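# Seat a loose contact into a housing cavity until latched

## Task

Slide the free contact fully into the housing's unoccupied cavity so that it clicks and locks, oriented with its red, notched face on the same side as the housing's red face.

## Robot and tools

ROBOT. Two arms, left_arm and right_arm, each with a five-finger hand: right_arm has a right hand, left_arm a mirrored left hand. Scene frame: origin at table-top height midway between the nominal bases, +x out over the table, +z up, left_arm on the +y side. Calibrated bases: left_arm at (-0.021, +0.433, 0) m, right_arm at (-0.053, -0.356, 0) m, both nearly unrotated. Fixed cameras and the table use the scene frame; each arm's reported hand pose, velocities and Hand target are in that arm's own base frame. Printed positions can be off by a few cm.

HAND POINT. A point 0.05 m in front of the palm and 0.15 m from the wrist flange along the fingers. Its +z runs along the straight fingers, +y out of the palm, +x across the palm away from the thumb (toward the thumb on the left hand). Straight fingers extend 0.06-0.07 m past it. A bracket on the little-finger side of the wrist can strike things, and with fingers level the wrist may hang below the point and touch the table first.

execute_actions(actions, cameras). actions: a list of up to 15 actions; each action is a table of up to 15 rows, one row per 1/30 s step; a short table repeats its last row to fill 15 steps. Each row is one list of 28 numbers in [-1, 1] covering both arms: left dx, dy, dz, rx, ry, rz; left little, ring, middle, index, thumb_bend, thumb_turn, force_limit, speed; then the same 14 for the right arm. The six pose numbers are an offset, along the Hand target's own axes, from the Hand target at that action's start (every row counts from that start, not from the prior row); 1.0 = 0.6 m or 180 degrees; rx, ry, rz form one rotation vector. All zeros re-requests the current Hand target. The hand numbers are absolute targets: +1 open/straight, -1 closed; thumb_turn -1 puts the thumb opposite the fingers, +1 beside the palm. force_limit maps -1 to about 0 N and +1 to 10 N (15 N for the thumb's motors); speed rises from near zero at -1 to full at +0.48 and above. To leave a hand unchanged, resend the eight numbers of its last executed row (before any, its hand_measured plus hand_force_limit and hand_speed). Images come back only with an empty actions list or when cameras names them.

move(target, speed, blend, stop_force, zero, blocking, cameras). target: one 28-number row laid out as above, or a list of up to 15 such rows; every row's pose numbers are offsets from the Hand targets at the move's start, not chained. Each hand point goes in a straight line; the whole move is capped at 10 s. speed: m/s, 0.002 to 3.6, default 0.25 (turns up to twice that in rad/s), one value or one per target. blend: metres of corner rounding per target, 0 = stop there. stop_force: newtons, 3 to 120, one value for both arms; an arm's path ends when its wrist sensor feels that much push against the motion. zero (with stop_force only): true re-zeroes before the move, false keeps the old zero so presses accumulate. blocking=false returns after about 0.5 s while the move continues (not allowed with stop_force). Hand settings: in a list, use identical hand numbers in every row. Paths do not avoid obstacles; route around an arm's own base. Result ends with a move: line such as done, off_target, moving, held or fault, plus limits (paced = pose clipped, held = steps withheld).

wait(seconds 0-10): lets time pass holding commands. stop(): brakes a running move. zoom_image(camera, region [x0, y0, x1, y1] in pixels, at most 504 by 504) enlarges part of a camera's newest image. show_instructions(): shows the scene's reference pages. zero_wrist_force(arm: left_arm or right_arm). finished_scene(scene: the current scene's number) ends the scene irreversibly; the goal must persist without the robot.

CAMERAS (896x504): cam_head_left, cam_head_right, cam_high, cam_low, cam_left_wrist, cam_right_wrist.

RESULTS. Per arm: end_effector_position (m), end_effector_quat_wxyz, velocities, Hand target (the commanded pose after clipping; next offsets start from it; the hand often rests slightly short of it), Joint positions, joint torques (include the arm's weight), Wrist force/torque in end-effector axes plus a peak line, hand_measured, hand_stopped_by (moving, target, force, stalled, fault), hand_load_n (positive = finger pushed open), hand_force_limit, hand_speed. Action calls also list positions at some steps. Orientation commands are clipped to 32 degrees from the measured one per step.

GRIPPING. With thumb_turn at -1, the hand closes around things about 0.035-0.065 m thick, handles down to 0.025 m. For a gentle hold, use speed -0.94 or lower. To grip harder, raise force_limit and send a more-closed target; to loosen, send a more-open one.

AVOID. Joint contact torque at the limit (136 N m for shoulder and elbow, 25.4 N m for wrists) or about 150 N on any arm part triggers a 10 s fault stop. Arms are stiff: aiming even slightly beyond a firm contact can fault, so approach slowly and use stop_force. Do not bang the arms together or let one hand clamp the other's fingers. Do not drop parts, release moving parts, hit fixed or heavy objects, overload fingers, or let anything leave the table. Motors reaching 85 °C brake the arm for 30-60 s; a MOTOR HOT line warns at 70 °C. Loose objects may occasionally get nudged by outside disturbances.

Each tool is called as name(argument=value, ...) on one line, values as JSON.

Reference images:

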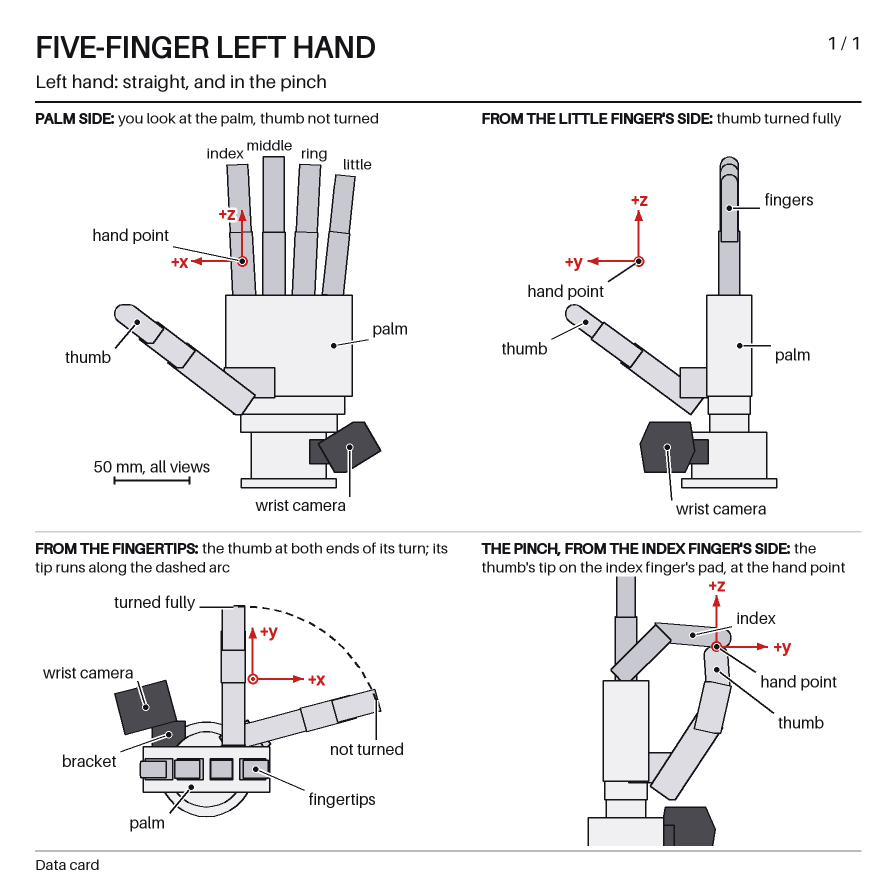

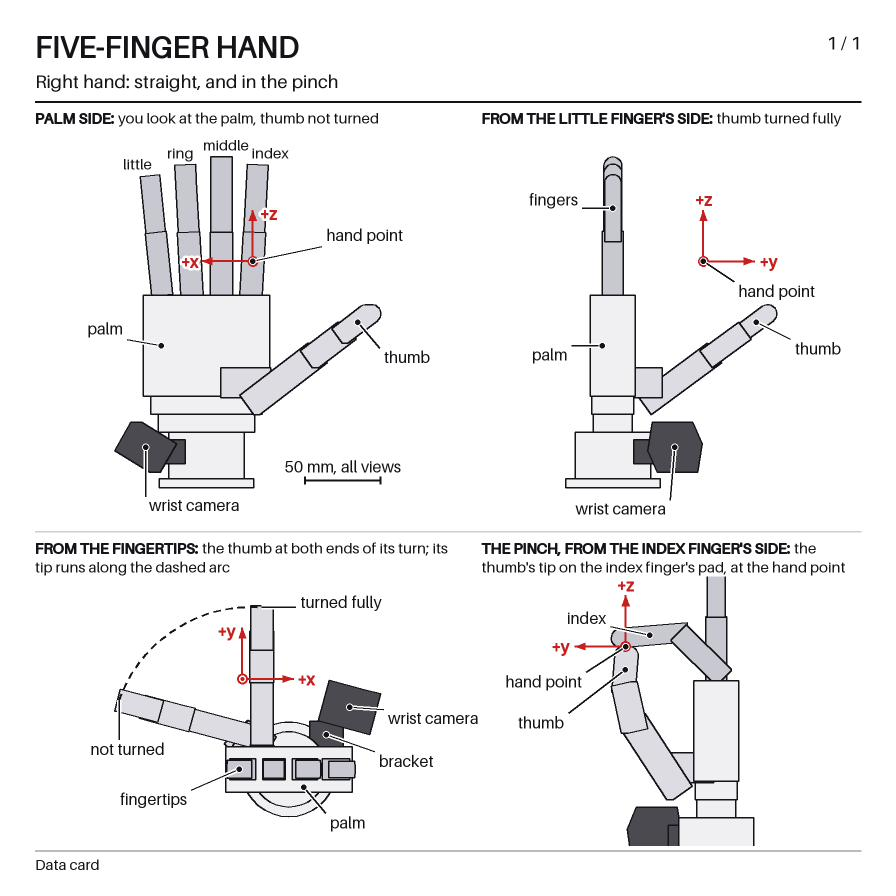

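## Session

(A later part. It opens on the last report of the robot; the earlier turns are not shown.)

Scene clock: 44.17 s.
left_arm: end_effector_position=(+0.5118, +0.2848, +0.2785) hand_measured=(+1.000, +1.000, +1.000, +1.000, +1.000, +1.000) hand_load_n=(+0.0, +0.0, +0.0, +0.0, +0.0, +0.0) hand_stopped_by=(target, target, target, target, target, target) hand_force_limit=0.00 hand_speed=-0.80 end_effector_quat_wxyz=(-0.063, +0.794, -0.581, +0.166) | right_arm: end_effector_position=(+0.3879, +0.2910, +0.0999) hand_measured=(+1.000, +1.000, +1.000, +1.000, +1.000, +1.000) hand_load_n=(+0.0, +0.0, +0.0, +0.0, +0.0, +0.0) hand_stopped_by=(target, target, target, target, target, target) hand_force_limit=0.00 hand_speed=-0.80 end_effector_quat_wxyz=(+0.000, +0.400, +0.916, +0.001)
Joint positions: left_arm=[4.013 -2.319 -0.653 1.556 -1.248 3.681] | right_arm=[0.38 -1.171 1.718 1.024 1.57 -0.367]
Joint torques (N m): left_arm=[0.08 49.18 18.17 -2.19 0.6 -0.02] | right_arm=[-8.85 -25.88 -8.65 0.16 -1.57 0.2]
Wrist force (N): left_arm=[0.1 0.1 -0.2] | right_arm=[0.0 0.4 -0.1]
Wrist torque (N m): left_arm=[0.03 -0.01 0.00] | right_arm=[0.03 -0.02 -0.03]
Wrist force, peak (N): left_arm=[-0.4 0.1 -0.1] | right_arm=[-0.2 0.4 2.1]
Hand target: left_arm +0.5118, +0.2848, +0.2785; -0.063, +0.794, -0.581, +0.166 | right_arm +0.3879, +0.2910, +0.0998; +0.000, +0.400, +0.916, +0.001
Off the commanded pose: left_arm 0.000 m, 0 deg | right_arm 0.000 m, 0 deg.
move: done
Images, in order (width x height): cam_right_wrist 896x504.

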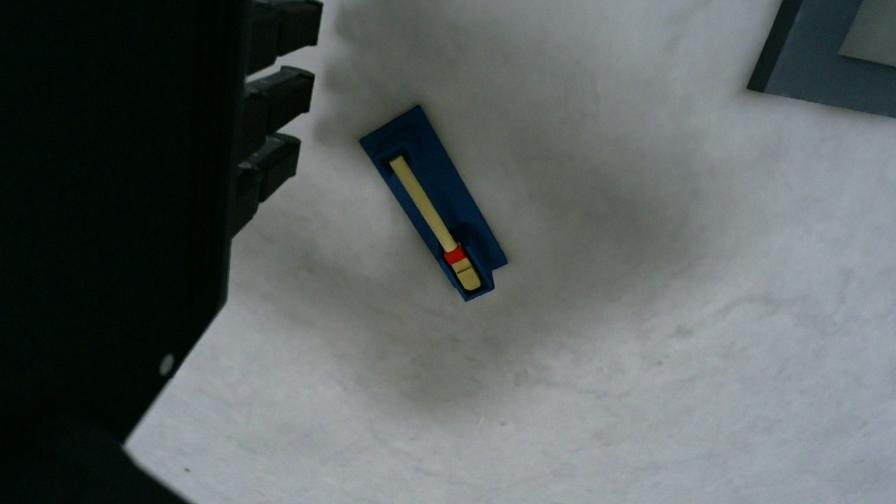

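move(target=[[0,0,0,0,0,0,1,1,1,1,1,1,0,-0.8,0,0,-0.4167,0,0,0,1,1,1,1,1,1,0,-0.8],[0.587,0.061,0.0365,0.1845,0.0665,0.0877,1,1,1,1,1,1,0,-0.8,-0.792,-0.594,-0.4167,0,0,0,1,1,1,1,1,1,0,-0.8]], blend=[0.05,0], speed=0.35, cameras=["cam_head_left","cam_high"])

Scene clock: 58.97 s.
left_arm: end_effector_position=(+0.5808, -0.0613, +0.3140) hand_measured=(+1.000, +1.000, +1.000, +1.000, +1.000, +1.000) hand_load_n=(+0.0, +0.0, +0.0, +0.0, +0.0, -0.5) hand_stopped_by=(target, target, target, target, target, target) hand_force_limit=0.00 hand_speed=-0.80 end_effector_quat_wxyz=(-0.248, +0.636, -0.615, +0.395) | right_arm: end_effector_position=(+0.4490, -0.3000, +0.3492) hand_measured=(+1.000, +1.000, +1.000, +1.000, +1.000, +1.000) hand_load_n=(+0.0, +0.0, +0.0, +0.0, +0.0, +0.0) hand_stopped_by=(target, target, target, target, target, target) hand_force_limit=0.00 hand_speed=-0.80 end_effector_quat_wxyz=(+0.000, +0.400, +0.916, +0.001)
Joint positions: left_arm=[3.512 -1.726 -1.435 2.475 -1.104 3.255] | right_arm=[-0.963 -1.101 0.953 1.72 1.57 -1.71]
Joint torques (N m): left_arm=[-5.87 23.69 28.58 0.63 2.69 0.12] | right_arm=[-8.3 -31.23 -25.51 1.24 1.22 -1.38]
Wrist force (N): left_arm=[-0.5 0.6 0.3] | right_arm=[-0.2 0.6 0.1]
Wrist torque (N m): left_arm=[0.06 0.14 -0.19] | right_arm=[0.05 0.00 -0.07]
Wrist force, peak (N): left_arm=[0.8 0.7 0.5] | right_arm=[0.0 0.5 2.4]
Hand target: left_arm +0.5809, -0.0614, +0.3140; -0.248, +0.636, -0.615, +0.395 | right_arm +0.4490, -0.3001, +0.3492; +0.000, +0.400, +0.916, +0.001
Off the commanded pose: left_arm 0.000 m, 0 deg | right_arm 0.000 m, 0 deg.
move: done
Images, in order (width x height): cam_head_left 896x504, cam_high 896x504.

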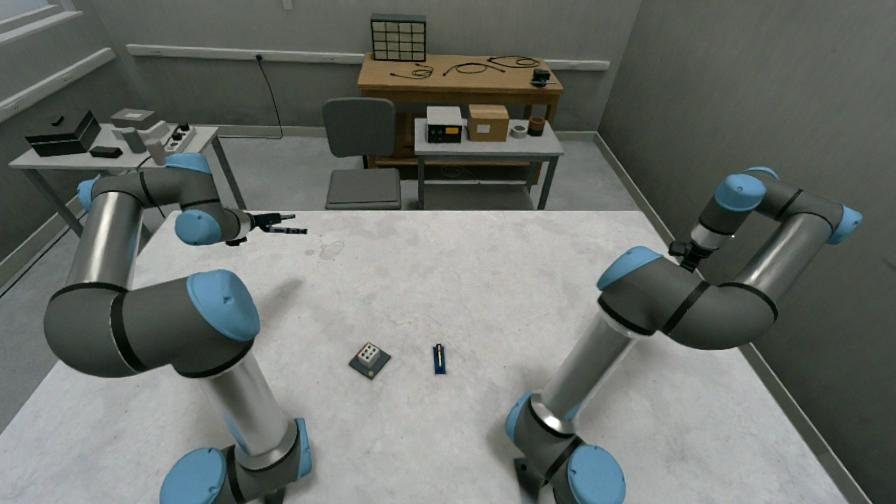

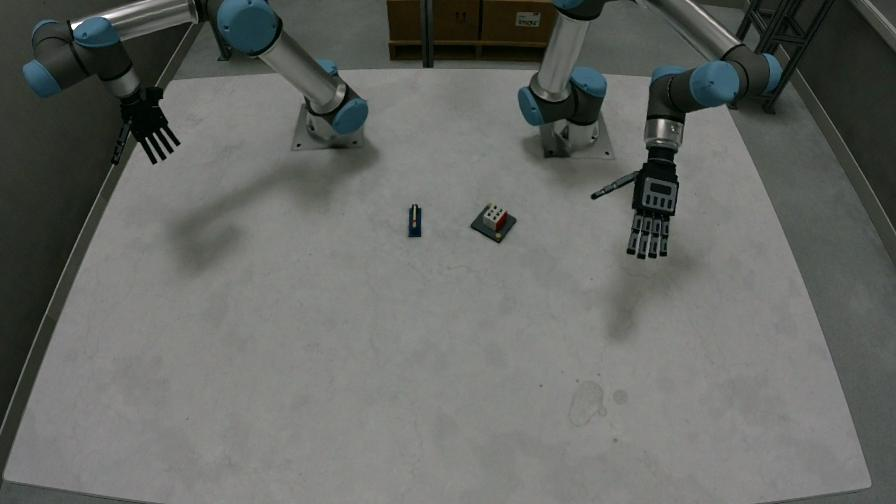

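move(target=[0.5677,-0.0458,0.1571,0.1845,0.0665,0.0877,1,1,1,1,1,1,0,-0.8,0,0,0,0,0,0,1,1,1,1,1,1,0,-0.8], speed=0.35, cameras=[])

Scene clock: 61.90 s.
left_arm: end_effector_position=(+0.6497, -0.4072, +0.3495) hand_measured=(+1.000, +1.000, +1.000, +1.000, +1.000, +1.000) hand_load_n=(+0.0, +0.0, +0.0, +0.0, +0.0, +0.0) hand_stopped_by=(target, target, target, target, target, target) hand_force_limit=0.00 hand_speed=-0.80 end_effector_quat_wxyz=(+0.405, -0.406, +0.580, -0.579) | right_arm: end_effector_position=(+0.4490, -0.3001, +0.3492) hand_measured=(+1.000, +1.000, +1.000, +1.000, +1.000, +1.000) hand_load_n=(+0.0, +0.0, +0.0, +0.0, +0.0, +0.0) hand_stopped_by=(target, target, target, target, target, target) hand_force_limit=0.00 hand_speed=-0.80 end_effector_quat_wxyz=(+0.000, +0.400, +0.916, +0.001)
Joint positions: left_arm=[2.8 -1.837 -1.466 3.301 -1.563 3.142] | right_arm=[-0.963 -1.101 0.952 1.72 1.57 -1.71]
Joint torques (N m): left_arm=[-10.06 30.14 14.7 3.67 0.73 -1.11] | right_arm=[-13.34 -32.13 -24.8 4.37 -0.09 -1.43]
Wrist force (N): left_arm=[-0.6 0.9 -0.1] | right_arm=[-0.1 0.7 0.0]
Wrist torque (N m): left_arm=[0.17 0.19 0.03] | right_arm=[0.07 -0.01 -0.03]
Wrist force, peak (N): left_arm=[-2.9 0.4 -0.1] | right_arm=[0.0 0.9 0.0]
Hand target: left_arm +0.6497, -0.4073, +0.3495; +0.405, -0.406, +0.580, -0.579 | right_arm +0.4490, -0.3001, +0.3492; +0.000, +0.400, +0.916, +0.001
Off the commanded pose: left_arm 0.000 m, 0 deg | right_arm 0.000 m, 0 deg.
move: done
No camera images: "cameras" was empty.

move(target=[0.3739,0,-0.389,0,0.4444,0,1,1,1,1,1,1,0,-0.8,0,0,0,0,0,0,1,1,1,1,1,1,0,-0.8], speed=0.4, cameras=["cam_head_left"])

Scene clock: 65.40 s.
left_arm: end_effector_position=(+0.3536, -0.5382, +0.3496) hand_measured=(+1.000, +1.000, +1.000, +1.000, +1.000, +1.000) hand_load_n=(+0.0, -0.5, +0.0, +0.0, +0.0, +0.0) hand_stopped_by=(target, target, target, target, target, target) hand_force_limit=0.00 hand_speed=-0.80 end_effector_quat_wxyz=(-0.062, +0.061, +0.705, -0.704) | right_arm: end_effector_position=(+0.4490, -0.3001, +0.3492) hand_measured=(+1.000, +1.000, +1.000, +1.000, +1.000, +1.000) hand_load_n=(+0.0, +0.0, +0.0, +0.0, +0.0, +0.0) hand_stopped_by=(target, target, target, target, target, target) hand_force_limit=0.00 hand_speed=-0.80 end_effector_quat_wxyz=(+0.000, +0.400, +0.916, +0.001)
Joint positions: left_arm=[2.793 -1.848 -1.451 3.295 -0.174 3.145] | right_arm=[-0.963 -1.101 0.952 1.72 1.57 -1.71]
Joint torques (N m): left_arm=[9.13 39.07 9.43 -0.2 1.51 0.44] | right_arm=[-13.43 -31.78 -25.87 4.41 -1.22 -1.52]
Wrist force (N): left_arm=[-0.7 0.7 0.2] | right_arm=[-0.2 0.3 0.0]
Wrist torque (N m): left_arm=[0.14 0.22 -0.14] | right_arm=[0.01 0.00 -0.05]
Wrist force, peak (N): left_arm=[-1.1 0.7 0.7] | right_arm=[-0.2 0.9 0.0]
Hand target: left_arm +0.3536, -0.5382, +0.3496; -0.062, +0.061, +0.705, -0.704 | right_arm +0.4490, -0.3001, +0.3492; +0.000, +0.400, +0.916, +0.001
Off the commanded pose: left_arm 0.000 m, 0 deg | right_arm 0.000 m, 0 deg.
move: done
Images, in order (width x height): cam_head_left 896x504.

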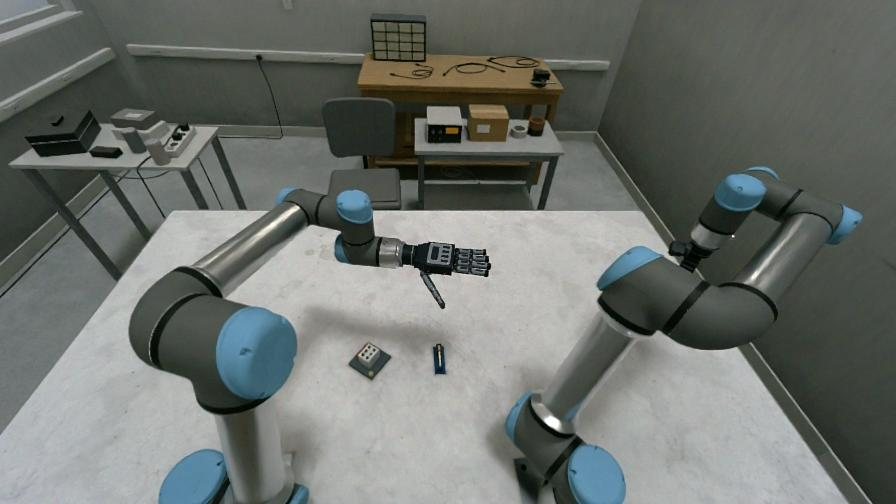

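move(target=[0.3067,0.0667,0.0285,0,0.4444,0,1,1,1,1,1,1,0,-0.8,0,0,0,0,0,0,1,1,1,1,1,1,0,-0.8], speed=0.4, cameras=["cam_head_left"])

Scene clock: 68.87 s.
left_arm: end_effector_position=(+0.1694, -0.5230, +0.3098) hand_measured=(+1.000, +1.000, +1.000, +1.000, +1.000, +1.000) hand_load_n=(+0.0, -0.5, +0.0, +0.0, +0.0, +0.0) hand_stopped_by=(target, target, target, target, target, target) hand_force_limit=0.00 hand_speed=-0.80 end_effector_quat_wxyz=(+0.500, -0.500, -0.500, +0.500) | right_arm: end_effector_position=(+0.4490, -0.3001, +0.3492) hand_measured=(+1.000, +1.000, +1.000, +1.000, +1.000, +1.000) hand_load_n=(+0.0, +0.0, +0.0, +0.0, +0.0, +0.0) hand_stopped_by=(target, target, target, target, target, target) hand_force_limit=0.00 hand_speed=-0.80 end_effector_quat_wxyz=(+0.000, +0.400, +0.916, +0.001)
Joint positions: left_arm=[2.412 -2.321 -0.83 3.15 0.841 3.141] | right_arm=[-0.963 -1.101 0.952 1.72 1.57 -1.71]
Joint torques (N m): left_arm=[1.41 53.45 15.48 1.2 0.1 1.27] | right_arm=[-12.46 -32.03 -25.23 4.32 -1.31 -1.58]
Wrist force (N): left_arm=[-0.5 0.5 -0.1] | right_arm=[-0.3 0.5 0.0]
Wrist torque (N m): left_arm=[0.18 0.19 -0.10] | right_arm=[0.04 0.01 -0.05]
Wrist force, peak (N): left_arm=[-1.0 0.7 0.7] | right_arm=[-0.2 1.0 -0.4]
Hand target: left_arm +0.1694, -0.5230, +0.3098; +0.500, -0.500, -0.500, +0.500 | right_arm +0.4490, -0.3001, +0.3492; +0.000, +0.400, +0.916, +0.001
Off the commanded pose: left_arm 0.000 m, 0 deg | right_arm 0.000 m, 0 deg.
move: done
Images, in order (width x height): cam_head_left 896x504.

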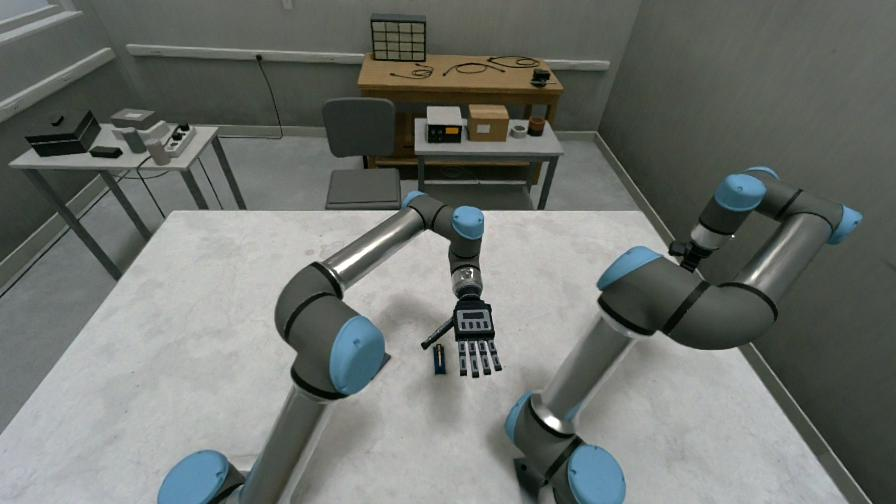

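move(target=[0.0375,0.2333,-0.3238,-0.1653,0.480,0.1653,1,1,1,1,1,-1,0,0,0,0,0,0,0,0,1,1,1,1,1,1,0,-0.8], speed=0.35, cameras=["cam_head_left","cam_left_wrist","cam_high","cam_low"])

Scene clock: 72.90 s.
left_arm: end_effector_position=(+0.3634, -0.5004, +0.1697) hand_measured=(+1.000, +1.000, +1.000, +1.000, +1.000, -1.000) hand_load_n=(+0.0, +0.0, +0.0, +0.0, +0.0, +0.0) hand_stopped_by=(target, target, target, target, target, target) hand_force_limit=0.00 hand_speed=0.00 end_effector_quat_wxyz=(-0.439, +0.899, +0.000, +0.000) | right_arm: end_effector_position=(+0.4490, -0.3001, +0.3492) hand_measured=(+1.000, +1.000, +1.000, +1.000, +1.000, +1.000) hand_load_n=(+0.0, +0.0, +0.0, +0.0, +0.0, +0.0) hand_stopped_by=(target, target, target, target, target, target) hand_force_limit=0.00 hand_speed=-0.80 end_effector_quat_wxyz=(+0.000, +0.400, +0.916, +0.001)
Joint positions: left_arm=[2.219 -2.256 -1.012 4.042 2.066 3.578] | right_arm=[-0.963 -1.101 0.952 1.72 1.57 -1.71]
Joint torques (N m): left_arm=[12.12 51.14 12.95 2.29 1.91 0.41] | right_arm=[-12.94 -31.42 -25.25 4.54 -1.29 -1.45]
Wrist force (N): left_arm=[0.0 -0.2 0.3] | right_arm=[0.2 0.4 -0.1]
Wrist torque (N m): left_arm=[0.01 0.05 0.10] | right_arm=[0.03 -0.06 -0.02]
Wrist force, peak (N): left_arm=[-0.7 0.4 -0.4] | right_arm=[-0.2 0.8 -0.4]
Hand target: left_arm +0.3635, -0.5004, +0.1696; -0.439, +0.899, +0.000, +0.000 | right_arm +0.4490, -0.3001, +0.3492; +0.000, +0.400, +0.916, +0.001
Off the commanded pose: left_arm 0.000 m, 0 deg | right_arm 0.000 m, 0 deg.
move: done
Images, in order (width x height): cam_head_left 896x504, cam_high 896x504, cam_low 896x504, cam_left_wrist 896x504.

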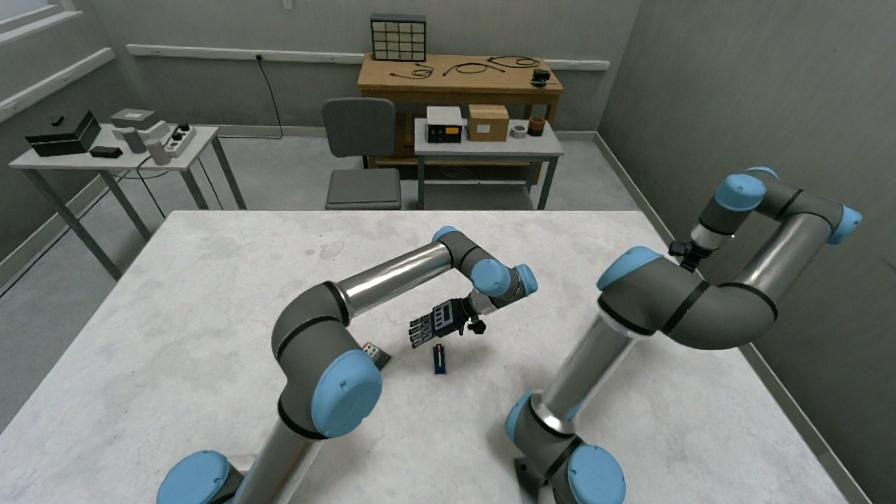

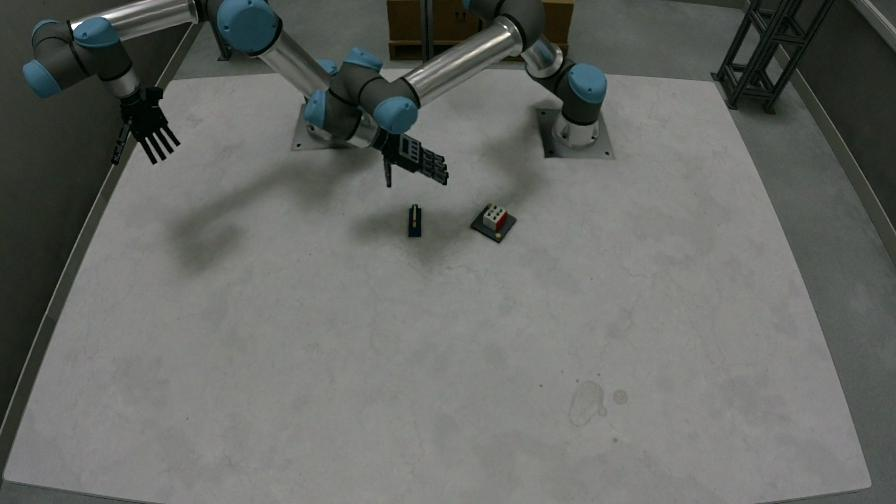

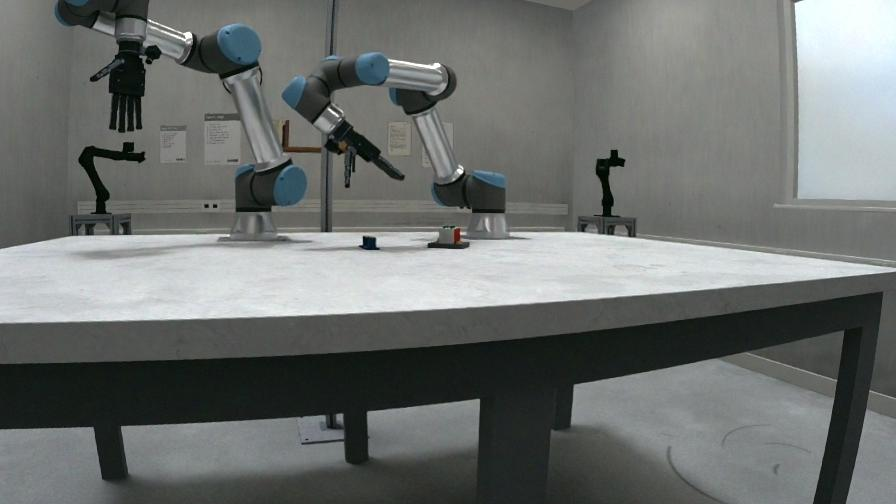

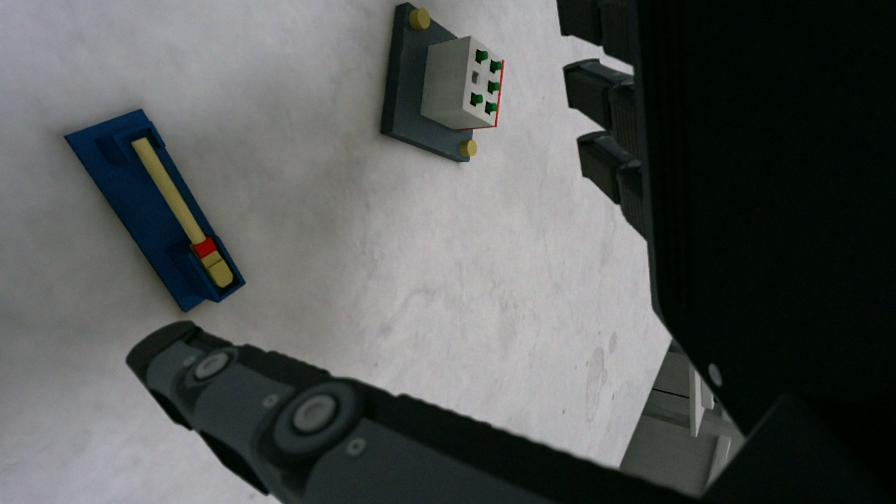

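move(target=[0,0,0,0,0,0,1,1,0.2,0.2,0.2,-1,0,0,0,0,0,0,0,0,1,1,1,1,1,1,0,-0.8], cameras=["cam_left_wrist"])

Scene clock: 77.67 s.
left_arm: end_effector_position=(+0.3635, -0.5004, +0.1696) hand_measured=(+1.000, +1.000, +0.200, +0.200, +0.200, -1.000) hand_load_n=(+0.0, +0.0, +0.0, +0.0, +0.0, +0.0) hand_stopped_by=(target, target, target, target, target, target) hand_force_limit=0.00 hand_speed=0.00 end_effector_quat_wxyz=(-0.439, +0.899, +0.000, +0.000) | right_arm: end_effector_position=(+0.4490, -0.3001, +0.3492) hand_measured=(+1.000, +1.000, +1.000, +1.000, +1.000, +1.000) hand_load_n=(+0.0, +0.0, +0.0, +0.0, +0.0, +0.0) hand_stopped_by=(target, target, target, target, target, target) hand_force_limit=0.00 hand_speed=-0.80 end_effector_quat_wxyz=(+0.000, +0.400, +0.916, +0.001)
Joint positions: left_arm=[2.219 -2.256 -1.012 4.042 2.067 3.578] | right_arm=[-0.963 -1.101 0.952 1.72 1.57 -1.71]
Joint torques (N m): left_arm=[11.58 52.11 14.63 -0.99 2.32 1.78] | right_arm=[-13.27 -32.09 -23 4.46 -1.39 -1.51]
Wrist force (N): left_arm=[-0.1 -0.4 0.1] | right_arm=[-0.1 0.5 -0.2]
Wrist torque (N m): left_arm=[0.00 0.06 0.10] | right_arm=[0.05 -0.01 -0.03]
Wrist force, peak (N): left_arm=[-0.2 -0.3 0.3] | right_arm=[-0.1 0.9 -0.4]
Hand target: left_arm +0.3635, -0.5004, +0.1696; -0.439, +0.899, +0.000, +0.000 | right_arm +0.4490, -0.3001, +0.3492; +0.000, +0.400, +0.916, +0.001
Off the commanded pose: left_arm 0.000 m, 0 deg | right_arm 0.000 m, 0 deg.
move: done
Images, in order (width x height): cam_left_wrist 896x504.

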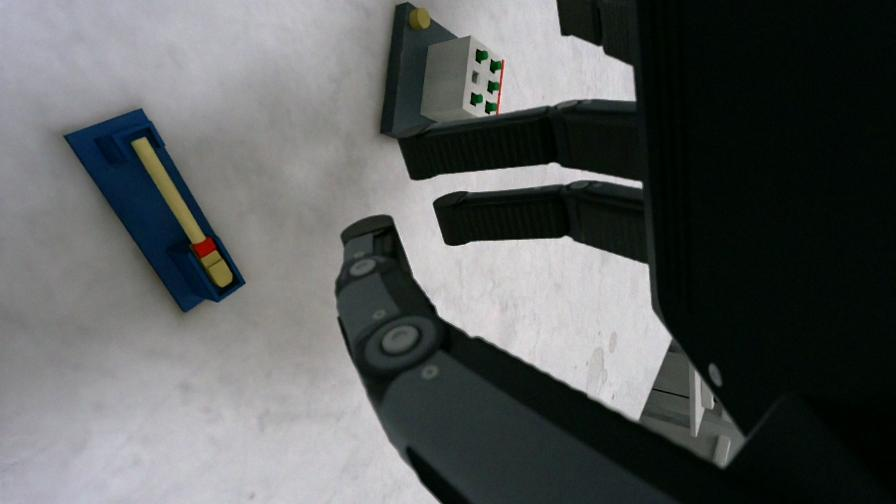

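move(target=[-0.0108,0.1012,0.135,0,0,0,1,1,0.2,0.2,0.2,-1,0,0,0,0,0,0,0,0,1,1,1,1,1,1,0,-0.8], speed=0.15, cameras=["cam_left_wrist","cam_low","cam_high"])

zoom_image(camera="cam_left_wrist", region=[140, 150, 500, 400])

zoom_image(camera="cam_low", region=[320, 160, 440, 260])

Scene clock: 80.60 s.
left_arm: end_effector_position=(+0.3571, -0.4738, +0.0720) hand_measured=(+1.000, +1.000, +0.200, +0.200, +0.200, -1.000) hand_load_n=(+0.0, -0.5, +0.0, +0.0, +0.0, +0.0) hand_stopped_by=(target, target, target, target, target, target) hand_force_limit=0.00 hand_speed=0.00 end_effector_quat_wxyz=(-0.439, +0.899, +0.000, +0.000) | right_arm: end_effector_position=(+0.4490, -0.3001, +0.3492) hand_measured=(+1.000, +1.000, +1.000, +1.000, +1.000, +1.000) hand_load_n=(+0.0, +0.0, +0.0, +0.0, +0.0, +0.0) hand_stopped_by=(target, target, target, target, target, target) hand_force_limit=0.00 hand_speed=-0.80 end_effector_quat_wxyz=(+0.000, +0.400, +0.916, +0.001)
Joint positions: left_arm=[2.234 -2.252 -1.279 4.31 2.078 3.591] | right_arm=[-0.963 -1.101 0.952 1.72 1.57 -1.71]
Joint torques (N m): left_arm=[-9.31 57.57 14.67 1.52 -0.61 -0.85] | right_arm=[-12.69 -31.7 -25.16 4.34 -1.24 -1.45]
Wrist force (N): left_arm=[0.0 -0.3 0.5] | right_arm=[0.1 0.4 0.0]
Wrist torque (N m): left_arm=[-0.02 0.06 -0.10] | right_arm=[0.03 -0.04 -0.03]
Wrist force, peak (N): left_arm=[-0.3 0.5 1.5] | right_arm=[0.1 0.9 0.1]
Hand target: left_arm +0.3570, -0.4738, +0.0719; -0.439, +0.899, +0.000, +0.000 | right_arm +0.4490, -0.3001, +0.3492; +0.000, +0.400, +0.916, +0.001
Off the commanded pose: left_arm 0.000 m, 0 deg | right_arm 0.000 m, 0 deg.
move: done
Images, in order (width x height): cam_high 896x504, cam_low 896x504, cam_left_wrist 896x504.

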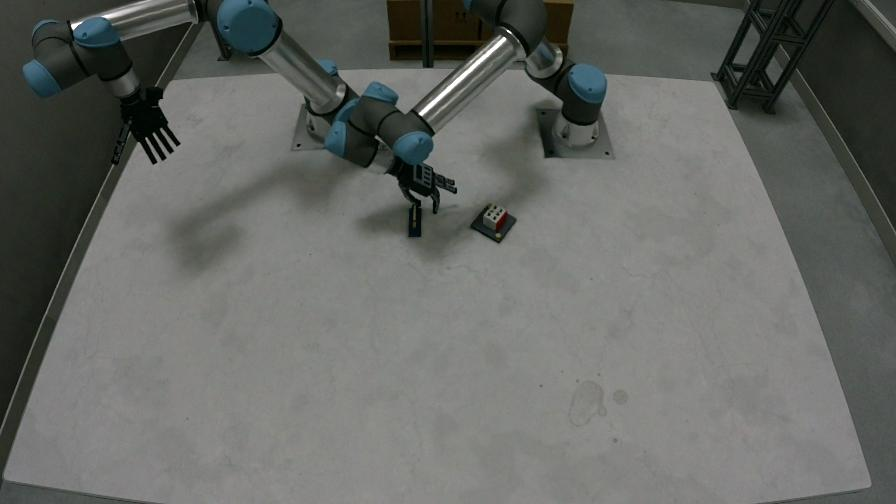

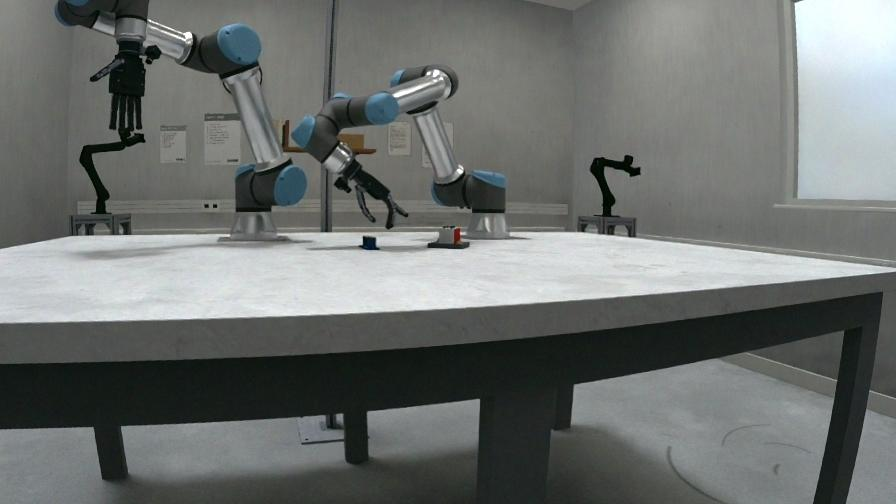

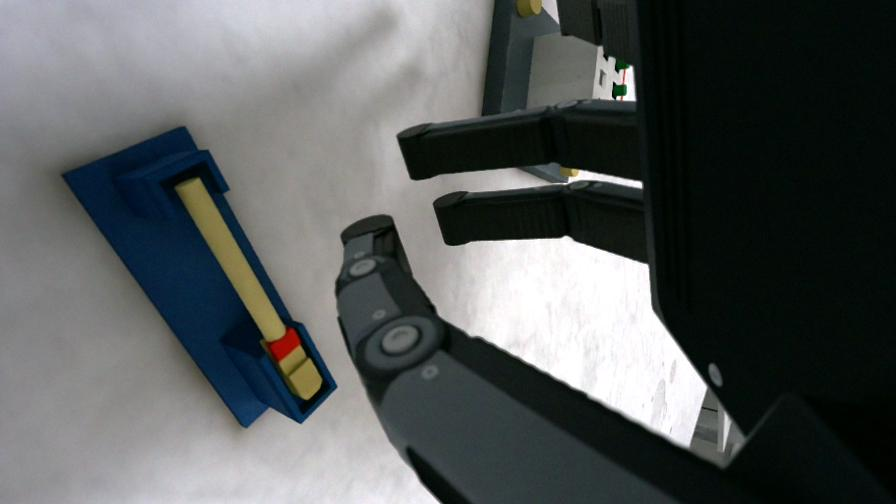

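Scaled by 1.400.

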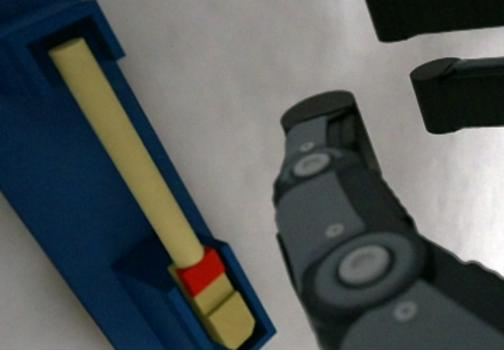

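Scaled by 4.200.

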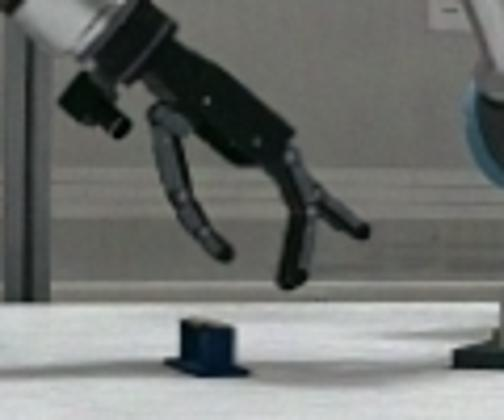

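move(target=[-0.0017,0.067,0.0027,0,0,0,1,1,0.2,0.2,0.2,-1,0,0,0,0,0,0,0,0,1,1,1,1,1,1,0,-0.8], speed=0.08, cameras=["cam_left_wrist","cam_low"])

zoom_image(camera="cam_left_wrist", region=[260, 100, 520, 400])

zoom_image(camera="cam_low", region=[340, 190, 420, 260])

Scene clock: 85.93 s.
left_arm: end_effector_position=(+0.3558, -0.4975, +0.0393) hand_measured=(+1.000, +1.000, +0.200, +0.200, +0.200, -1.000) hand_load_n=(+0.0, -0.5, +0.0, +0.0, +0.0, -0.5) hand_stopped_by=(target, target, target, target, target, target) hand_force_limit=0.00 hand_speed=0.00 end_effector_quat_wxyz=(-0.439, +0.899, +0.000, +0.000) end_effector_velocity=(-0.001, +0.002, +0.000) end_effector_angular_velocity=(+0.004, +0.003, -0.001) | right_arm: end_effector_position=(+0.4490, -0.3001, +0.3492) hand_measured=(+1.000, +1.000, +1.000, +1.000, +1.000, +1.000) hand_load_n=(+0.0, +0.0, +0.0, +0.0, -0.5, +0.0) hand_stopped_by=(target, target, target, target, target, target) hand_force_limit=0.00 hand_speed=-0.80 end_effector_quat_wxyz=(+0.000, +0.400, +0.916, +0.001)
Joint positions: left_arm=[2.213 -2.331 -1.226 4.33 2.062 3.573] | right_arm=[-0.963 -1.101 0.952 1.72 1.57 -1.71]
Joint velocities: left_arm=[0.001 0.002 -0.005 -0.002 0.001 0.002] | right_arm=[within noise]
Joint torques (N m): left_arm=[12.98 59.99 6.9 -1.69 2.54 1.68] | right_arm=[-14.71 -31.2 -22.83 4.53 -1.26 -1.5]
Wrist force (N): left_arm=[0.0 -0.3 0.1] | right_arm=[0.0 0.8 -0.1]
Wrist torque (N m): left_arm=[0.00 0.03 0.11] | right_arm=[0.10 -0.01 -0.03]
Wrist force, peak (N): left_arm=[-0.2 -0.6 0.7] | right_arm=[-0.2 0.9 -0.3]
Hand target: left_arm +0.3559, -0.4973, +0.0393; -0.439, +0.899, +0.000, +0.000 | right_arm +0.4490, -0.3001, +0.3492; +0.000, +0.400, +0.916, +0.001
Off the commanded pose: left_arm 0.000 m, 0 deg | right_arm 0.000 m, 0 deg.
move: done
Images, in order (width x height): cam_low 896x504, cam_left_wrist 896x504.

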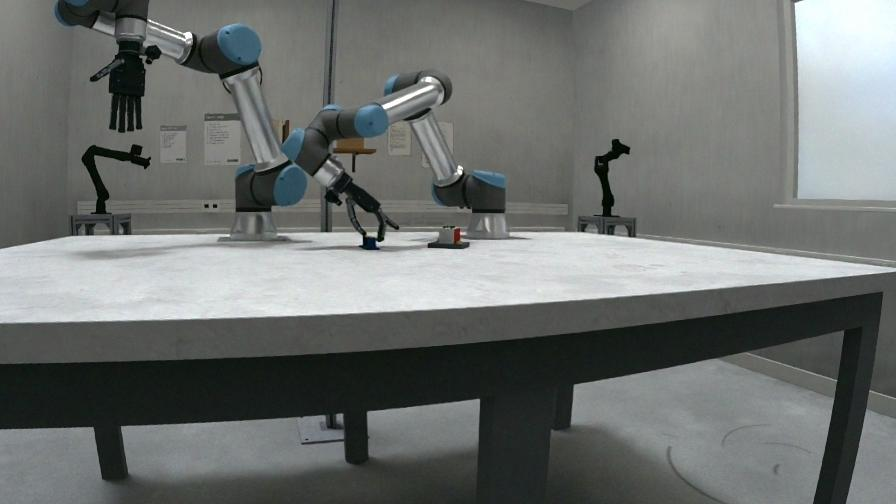

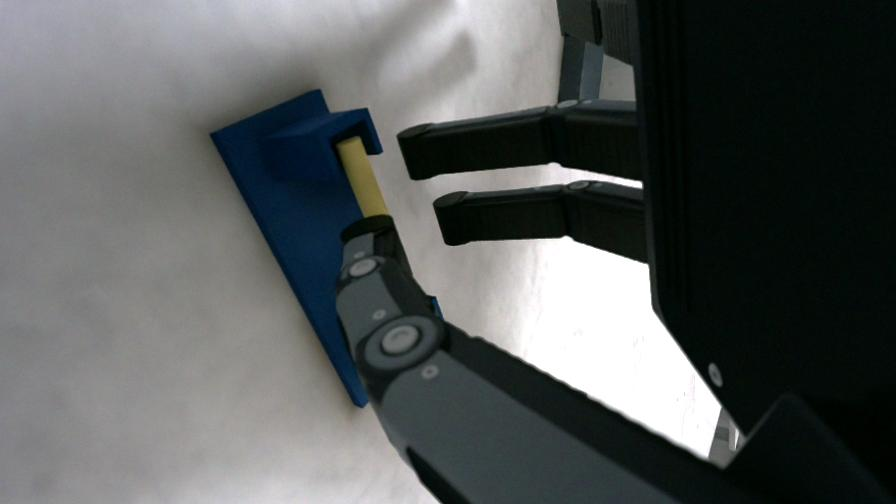

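Scaled by 1.680.

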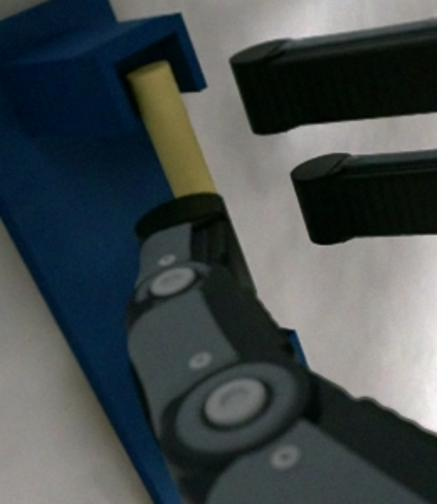

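Scaled by 6.300.

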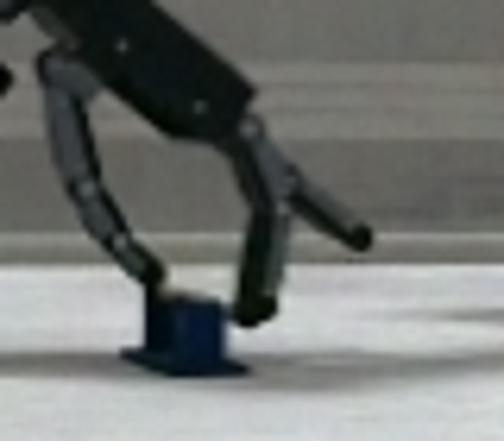

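move(target=[0,0.025,0,0,0,0,1,1,0.2,0.2,0.2,-1,0,0,0,0,0,0,0,0,1,1,1,1,1,1,0,-0.8], speed=0.05, stop_force=4, cameras=["cam_left_wrist","cam_low"])

zoom_image(camera="cam_left_wrist", region=[260, 100, 560, 400])

zoom_image(camera="cam_low", region=[340, 190, 420, 260])

Scene clock: 90.00 s.
left_arm: end_effector_position=(+0.3559, -0.5065, +0.0274) hand_measured=(+1.000, +1.000, +0.200, +0.200, +0.200, -1.000) hand_load_n=(+0.0, +0.0, +0.0, +0.0, +0.0, +0.0) hand_stopped_by=(target, target, target, target, target, target) hand_force_limit=0.00 hand_speed=0.00 end_effector_quat_wxyz=(-0.439, +0.899, +0.000, +0.000) | right_arm: end_effector_position=(+0.4490, -0.3001, +0.3492) hand_measured=(+1.000, +1.000, +1.000, +1.000, +1.000, +1.000) hand_load_n=(+0.0, +0.0, +0.0, +0.0, +0.0, +0.0) hand_stopped_by=(target, target, target, target, target, target) hand_force_limit=0.00 hand_speed=-0.80 end_effector_quat_wxyz=(+0.000, +0.400, +0.916, +0.001)
Joint positions: left_arm=[2.205 -2.363 -1.2 4.333 2.057 3.567] | right_arm=[-0.963 -1.101 0.952 1.72 1.57 -1.71]
Joint torques (N m): left_arm=[12.83 61.36 8.88 -1.11 3.05 1.68] | right_arm=[-14.01 -32.26 -23.47 4.43 -1.26 -1.46]
Wrist force (N): left_arm=[0.1 -0.1 -0.1] | right_arm=[-0.3 0.4 0.0]
Wrist torque (N m): left_arm=[0.04 0.02 0.12] | right_arm=[0.02 0.01 -0.05]
Wrist force, peak (N): left_arm=[0.4 -0.7 0.1] | right_arm=[-0.3 0.8 -0.3]
Hand target: left_arm +0.3559, -0.5065, +0.0274; -0.439, +0.899, +0.000, +0.000 | right_arm +0.4490, -0.3001, +0.3492; +0.000, +0.400, +0.916, +0.001
Off the commanded pose: left_arm 0.000 m, 0 deg | right_arm 0.000 m, 0 deg.
move: done
Images, in order (width x height): cam_low 896x504, cam_left_wrist 896x504.

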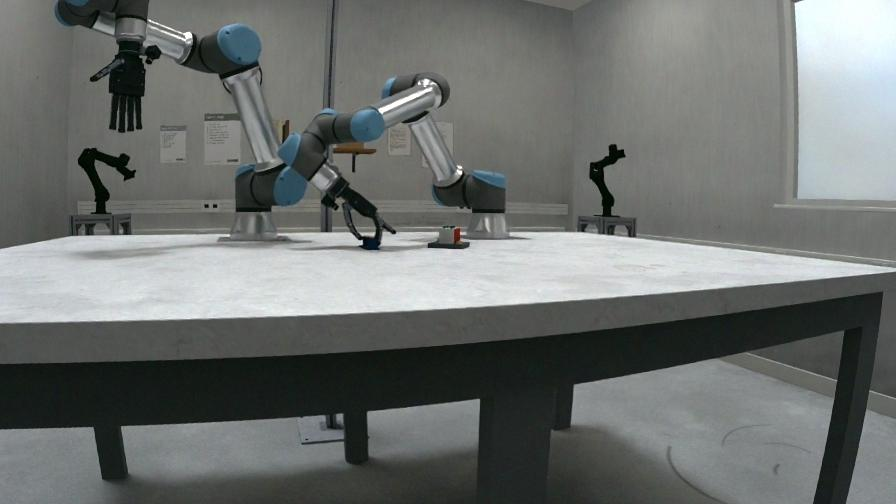

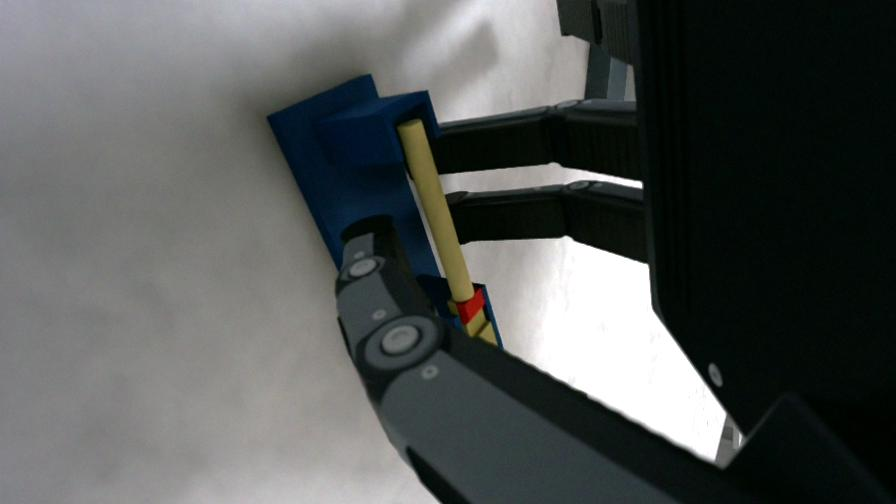

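Scaled by 1.680.

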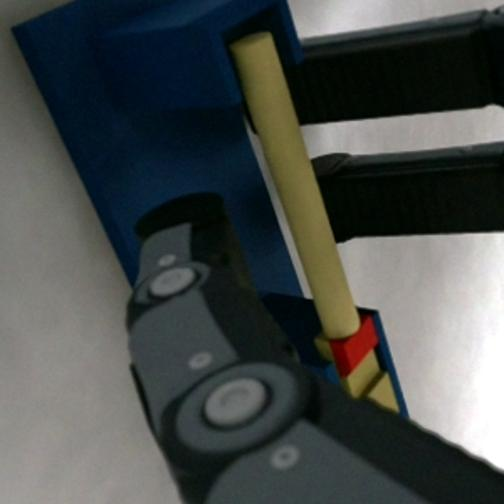

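Scaled by 6.300.

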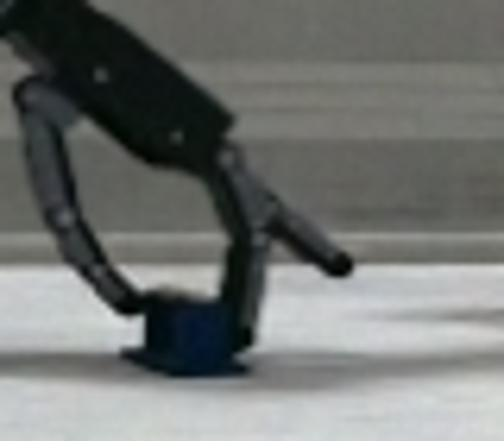

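move(target=[0.0025,0,0,0,0,0,1,1,0.2,0.2,0.2,-1,0,0,0,0,0,0,0,0,1,1,1,1,1,1,0,-0.8], speed=0.05, cameras=[])

move(target=[0,0,0,0,0,0,1,1,0.0,0.0,0.2,-1,-0.7,-0.7,0,0,0,0,0,0,1,1,1,1,1,1,0,-0.8], speed=0.05, cameras=["cam_left_wrist","cam_low"])

zoom_image(camera="cam_left_wrist", region=[260, 100, 560, 400])

Scene clock: 92.30 s.
left_arm: end_effector_position=(+0.3574, -0.5065, +0.0274) hand_measured=(+1.000, +1.000, +0.200, +0.200, +0.200, -1.000) hand_load_n=(+0.0, +0.0, +0.0, +0.0, +0.0, +0.0) hand_stopped_by=(target, target, target, target, target, target) hand_force_limit=0.00 hand_speed=0.00 end_effector_quat_wxyz=(-0.439, +0.899, +0.000, +0.000) | right_arm: end_effector_position=(+0.4490, -0.3001, +0.3492) hand_measured=(+1.000, +1.000, +1.000, +1.000, +1.000, +1.000) hand_load_n=(+0.0, -0.5, +0.0, +0.0, +0.0, +0.0) hand_stopped_by=(target, target, target, target, target, target) hand_force_limit=0.00 hand_speed=-0.80 end_effector_quat_wxyz=(+0.000, +0.400, +0.916, +0.001)
Joint positions: left_arm=[2.207 -2.365 -1.198 4.332 2.058 3.569] | right_arm=[-0.963 -1.101 0.952 1.72 1.57 -1.71]
Joint torques (N m): left_arm=[9.53 45.68 26.3 -1.83 2.67 1.89] | right_arm=[-12.37 -33.02 -22.98 4.38 -1.28 -1.56]
Wrist force (N): left_arm=[0.0 -0.3 0.0] | right_arm=[-0.4 0.5 -0.1]
Wrist torque (N m): left_arm=[0.01 0.04 -0.07] | right_arm=[0.05 0.04 -0.06]
Wrist force, peak (N): left_arm=[-0.1 -0.5 0.0] | right_arm=[-0.2 0.9 0.2]
Hand target: left_arm +0.3574, -0.5065, +0.0274; -0.439, +0.899, +0.000, +0.000 | right_arm +0.4490, -0.3001, +0.3492; +0.000, +0.400, +0.916, +0.001
Off the commanded pose: left_arm 0.000 m, 0 deg | right_arm 0.000 m, 0 deg.
move: done
No camera images: "cameras" was empty.

Scene clock: 92.83 s.
left_arm: end_effector_position=(+0.3574, -0.5065, +0.0274) hand_measured=(+1.000, +1.000, +0.176, +0.000, +0.200, -1.000) hand_load_n=(+0.0, +0.0, +4.0, +0.0, +0.0, +0.0) hand_stopped_by=(target, target, force, target, target, target) hand_force_limit=-0.70 hand_speed=-0.70 end_effector_quat_wxyz=(-0.439, +0.899, +0.000, +0.000) | right_arm: end_effector_position=(+0.4490, -0.3001, +0.3492) hand_measured=(+1.000, +1.000, +1.000, +1.000, +1.000, +1.000) hand_load_n=(+0.0, +0.0, +0.0, +0.0, +0.0, +0.0) hand_stopped_by=(target, target, target, target, target, target) hand_force_limit=0.00 hand_speed=-0.80 end_effector_quat_wxyz=(+0.000, +0.400, +0.916, +0.001)
Joint positions: left_arm=[2.207 -2.365 -1.198 4.332 2.058 3.569] | right_arm=[-0.963 -1.101 0.952 1.72 1.57 -1.71]
Joint torques (N m): left_arm=[5.77 45.78 22.99 1.97 1.92 0.95] | right_arm=[-14.16 -32.36 -22.88 4.4 -1.2 -1.55]
Wrist force (N): left_arm=[-0.1 -2.4 1.8] | right_arm=[-0.2 0.6 0.0]
Wrist torque (N m): left_arm=[0.11 0.08 -0.03] | right_arm=[0.05 -0.01 -0.04]
Wrist force, peak (N): left_arm=[-0.1 -2.7 2.6] | right_arm=[-0.2 0.8 0.0]
Hand target: left_arm +0.3574, -0.5065, +0.0274; -0.439, +0.899, +0.000, +0.000 | right_arm +0.4490, -0.3001, +0.3492; +0.000, +0.400, +0.916, +0.001
Off the commanded pose: left_arm 0.000 m, 0 deg | right_arm 0.000 m, 0 deg.
move: done
Images, in order (width x height): cam_low 896x504, cam_left_wrist 896x504.

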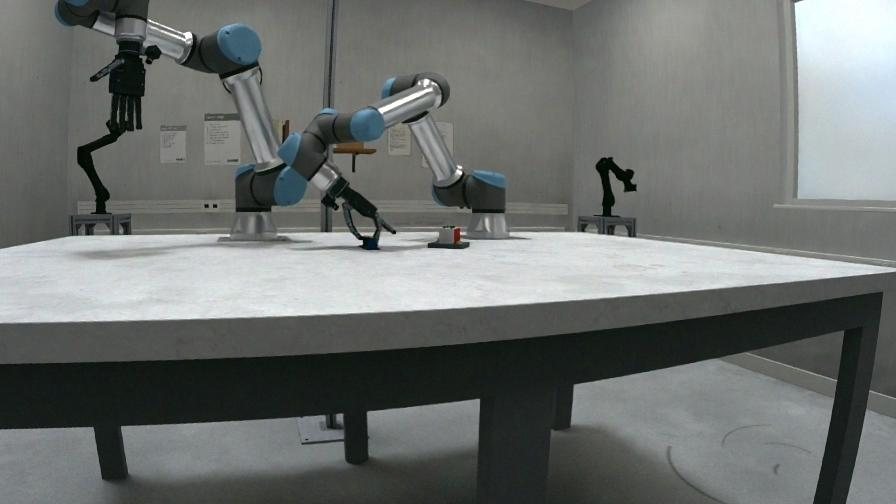

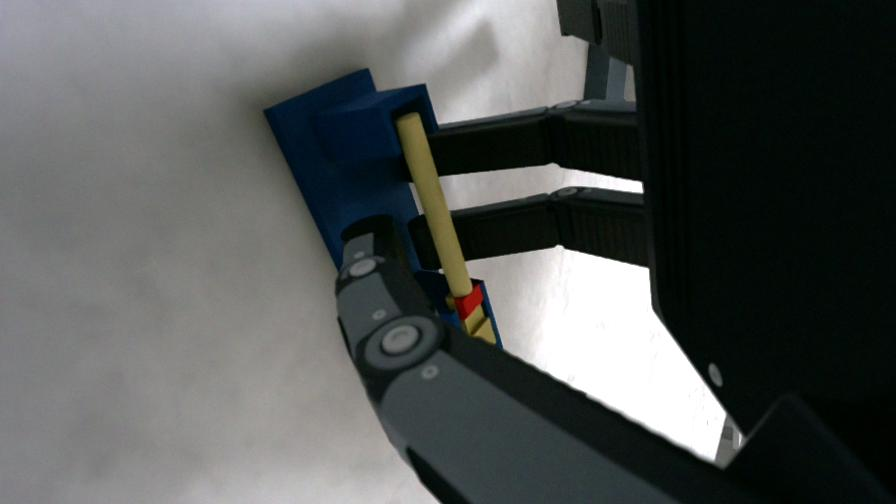

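Scaled by 1.680.

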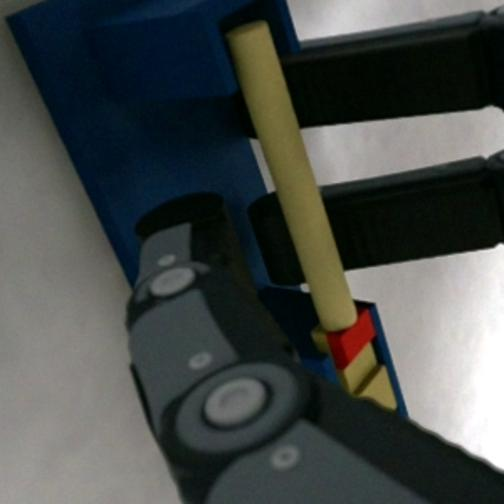

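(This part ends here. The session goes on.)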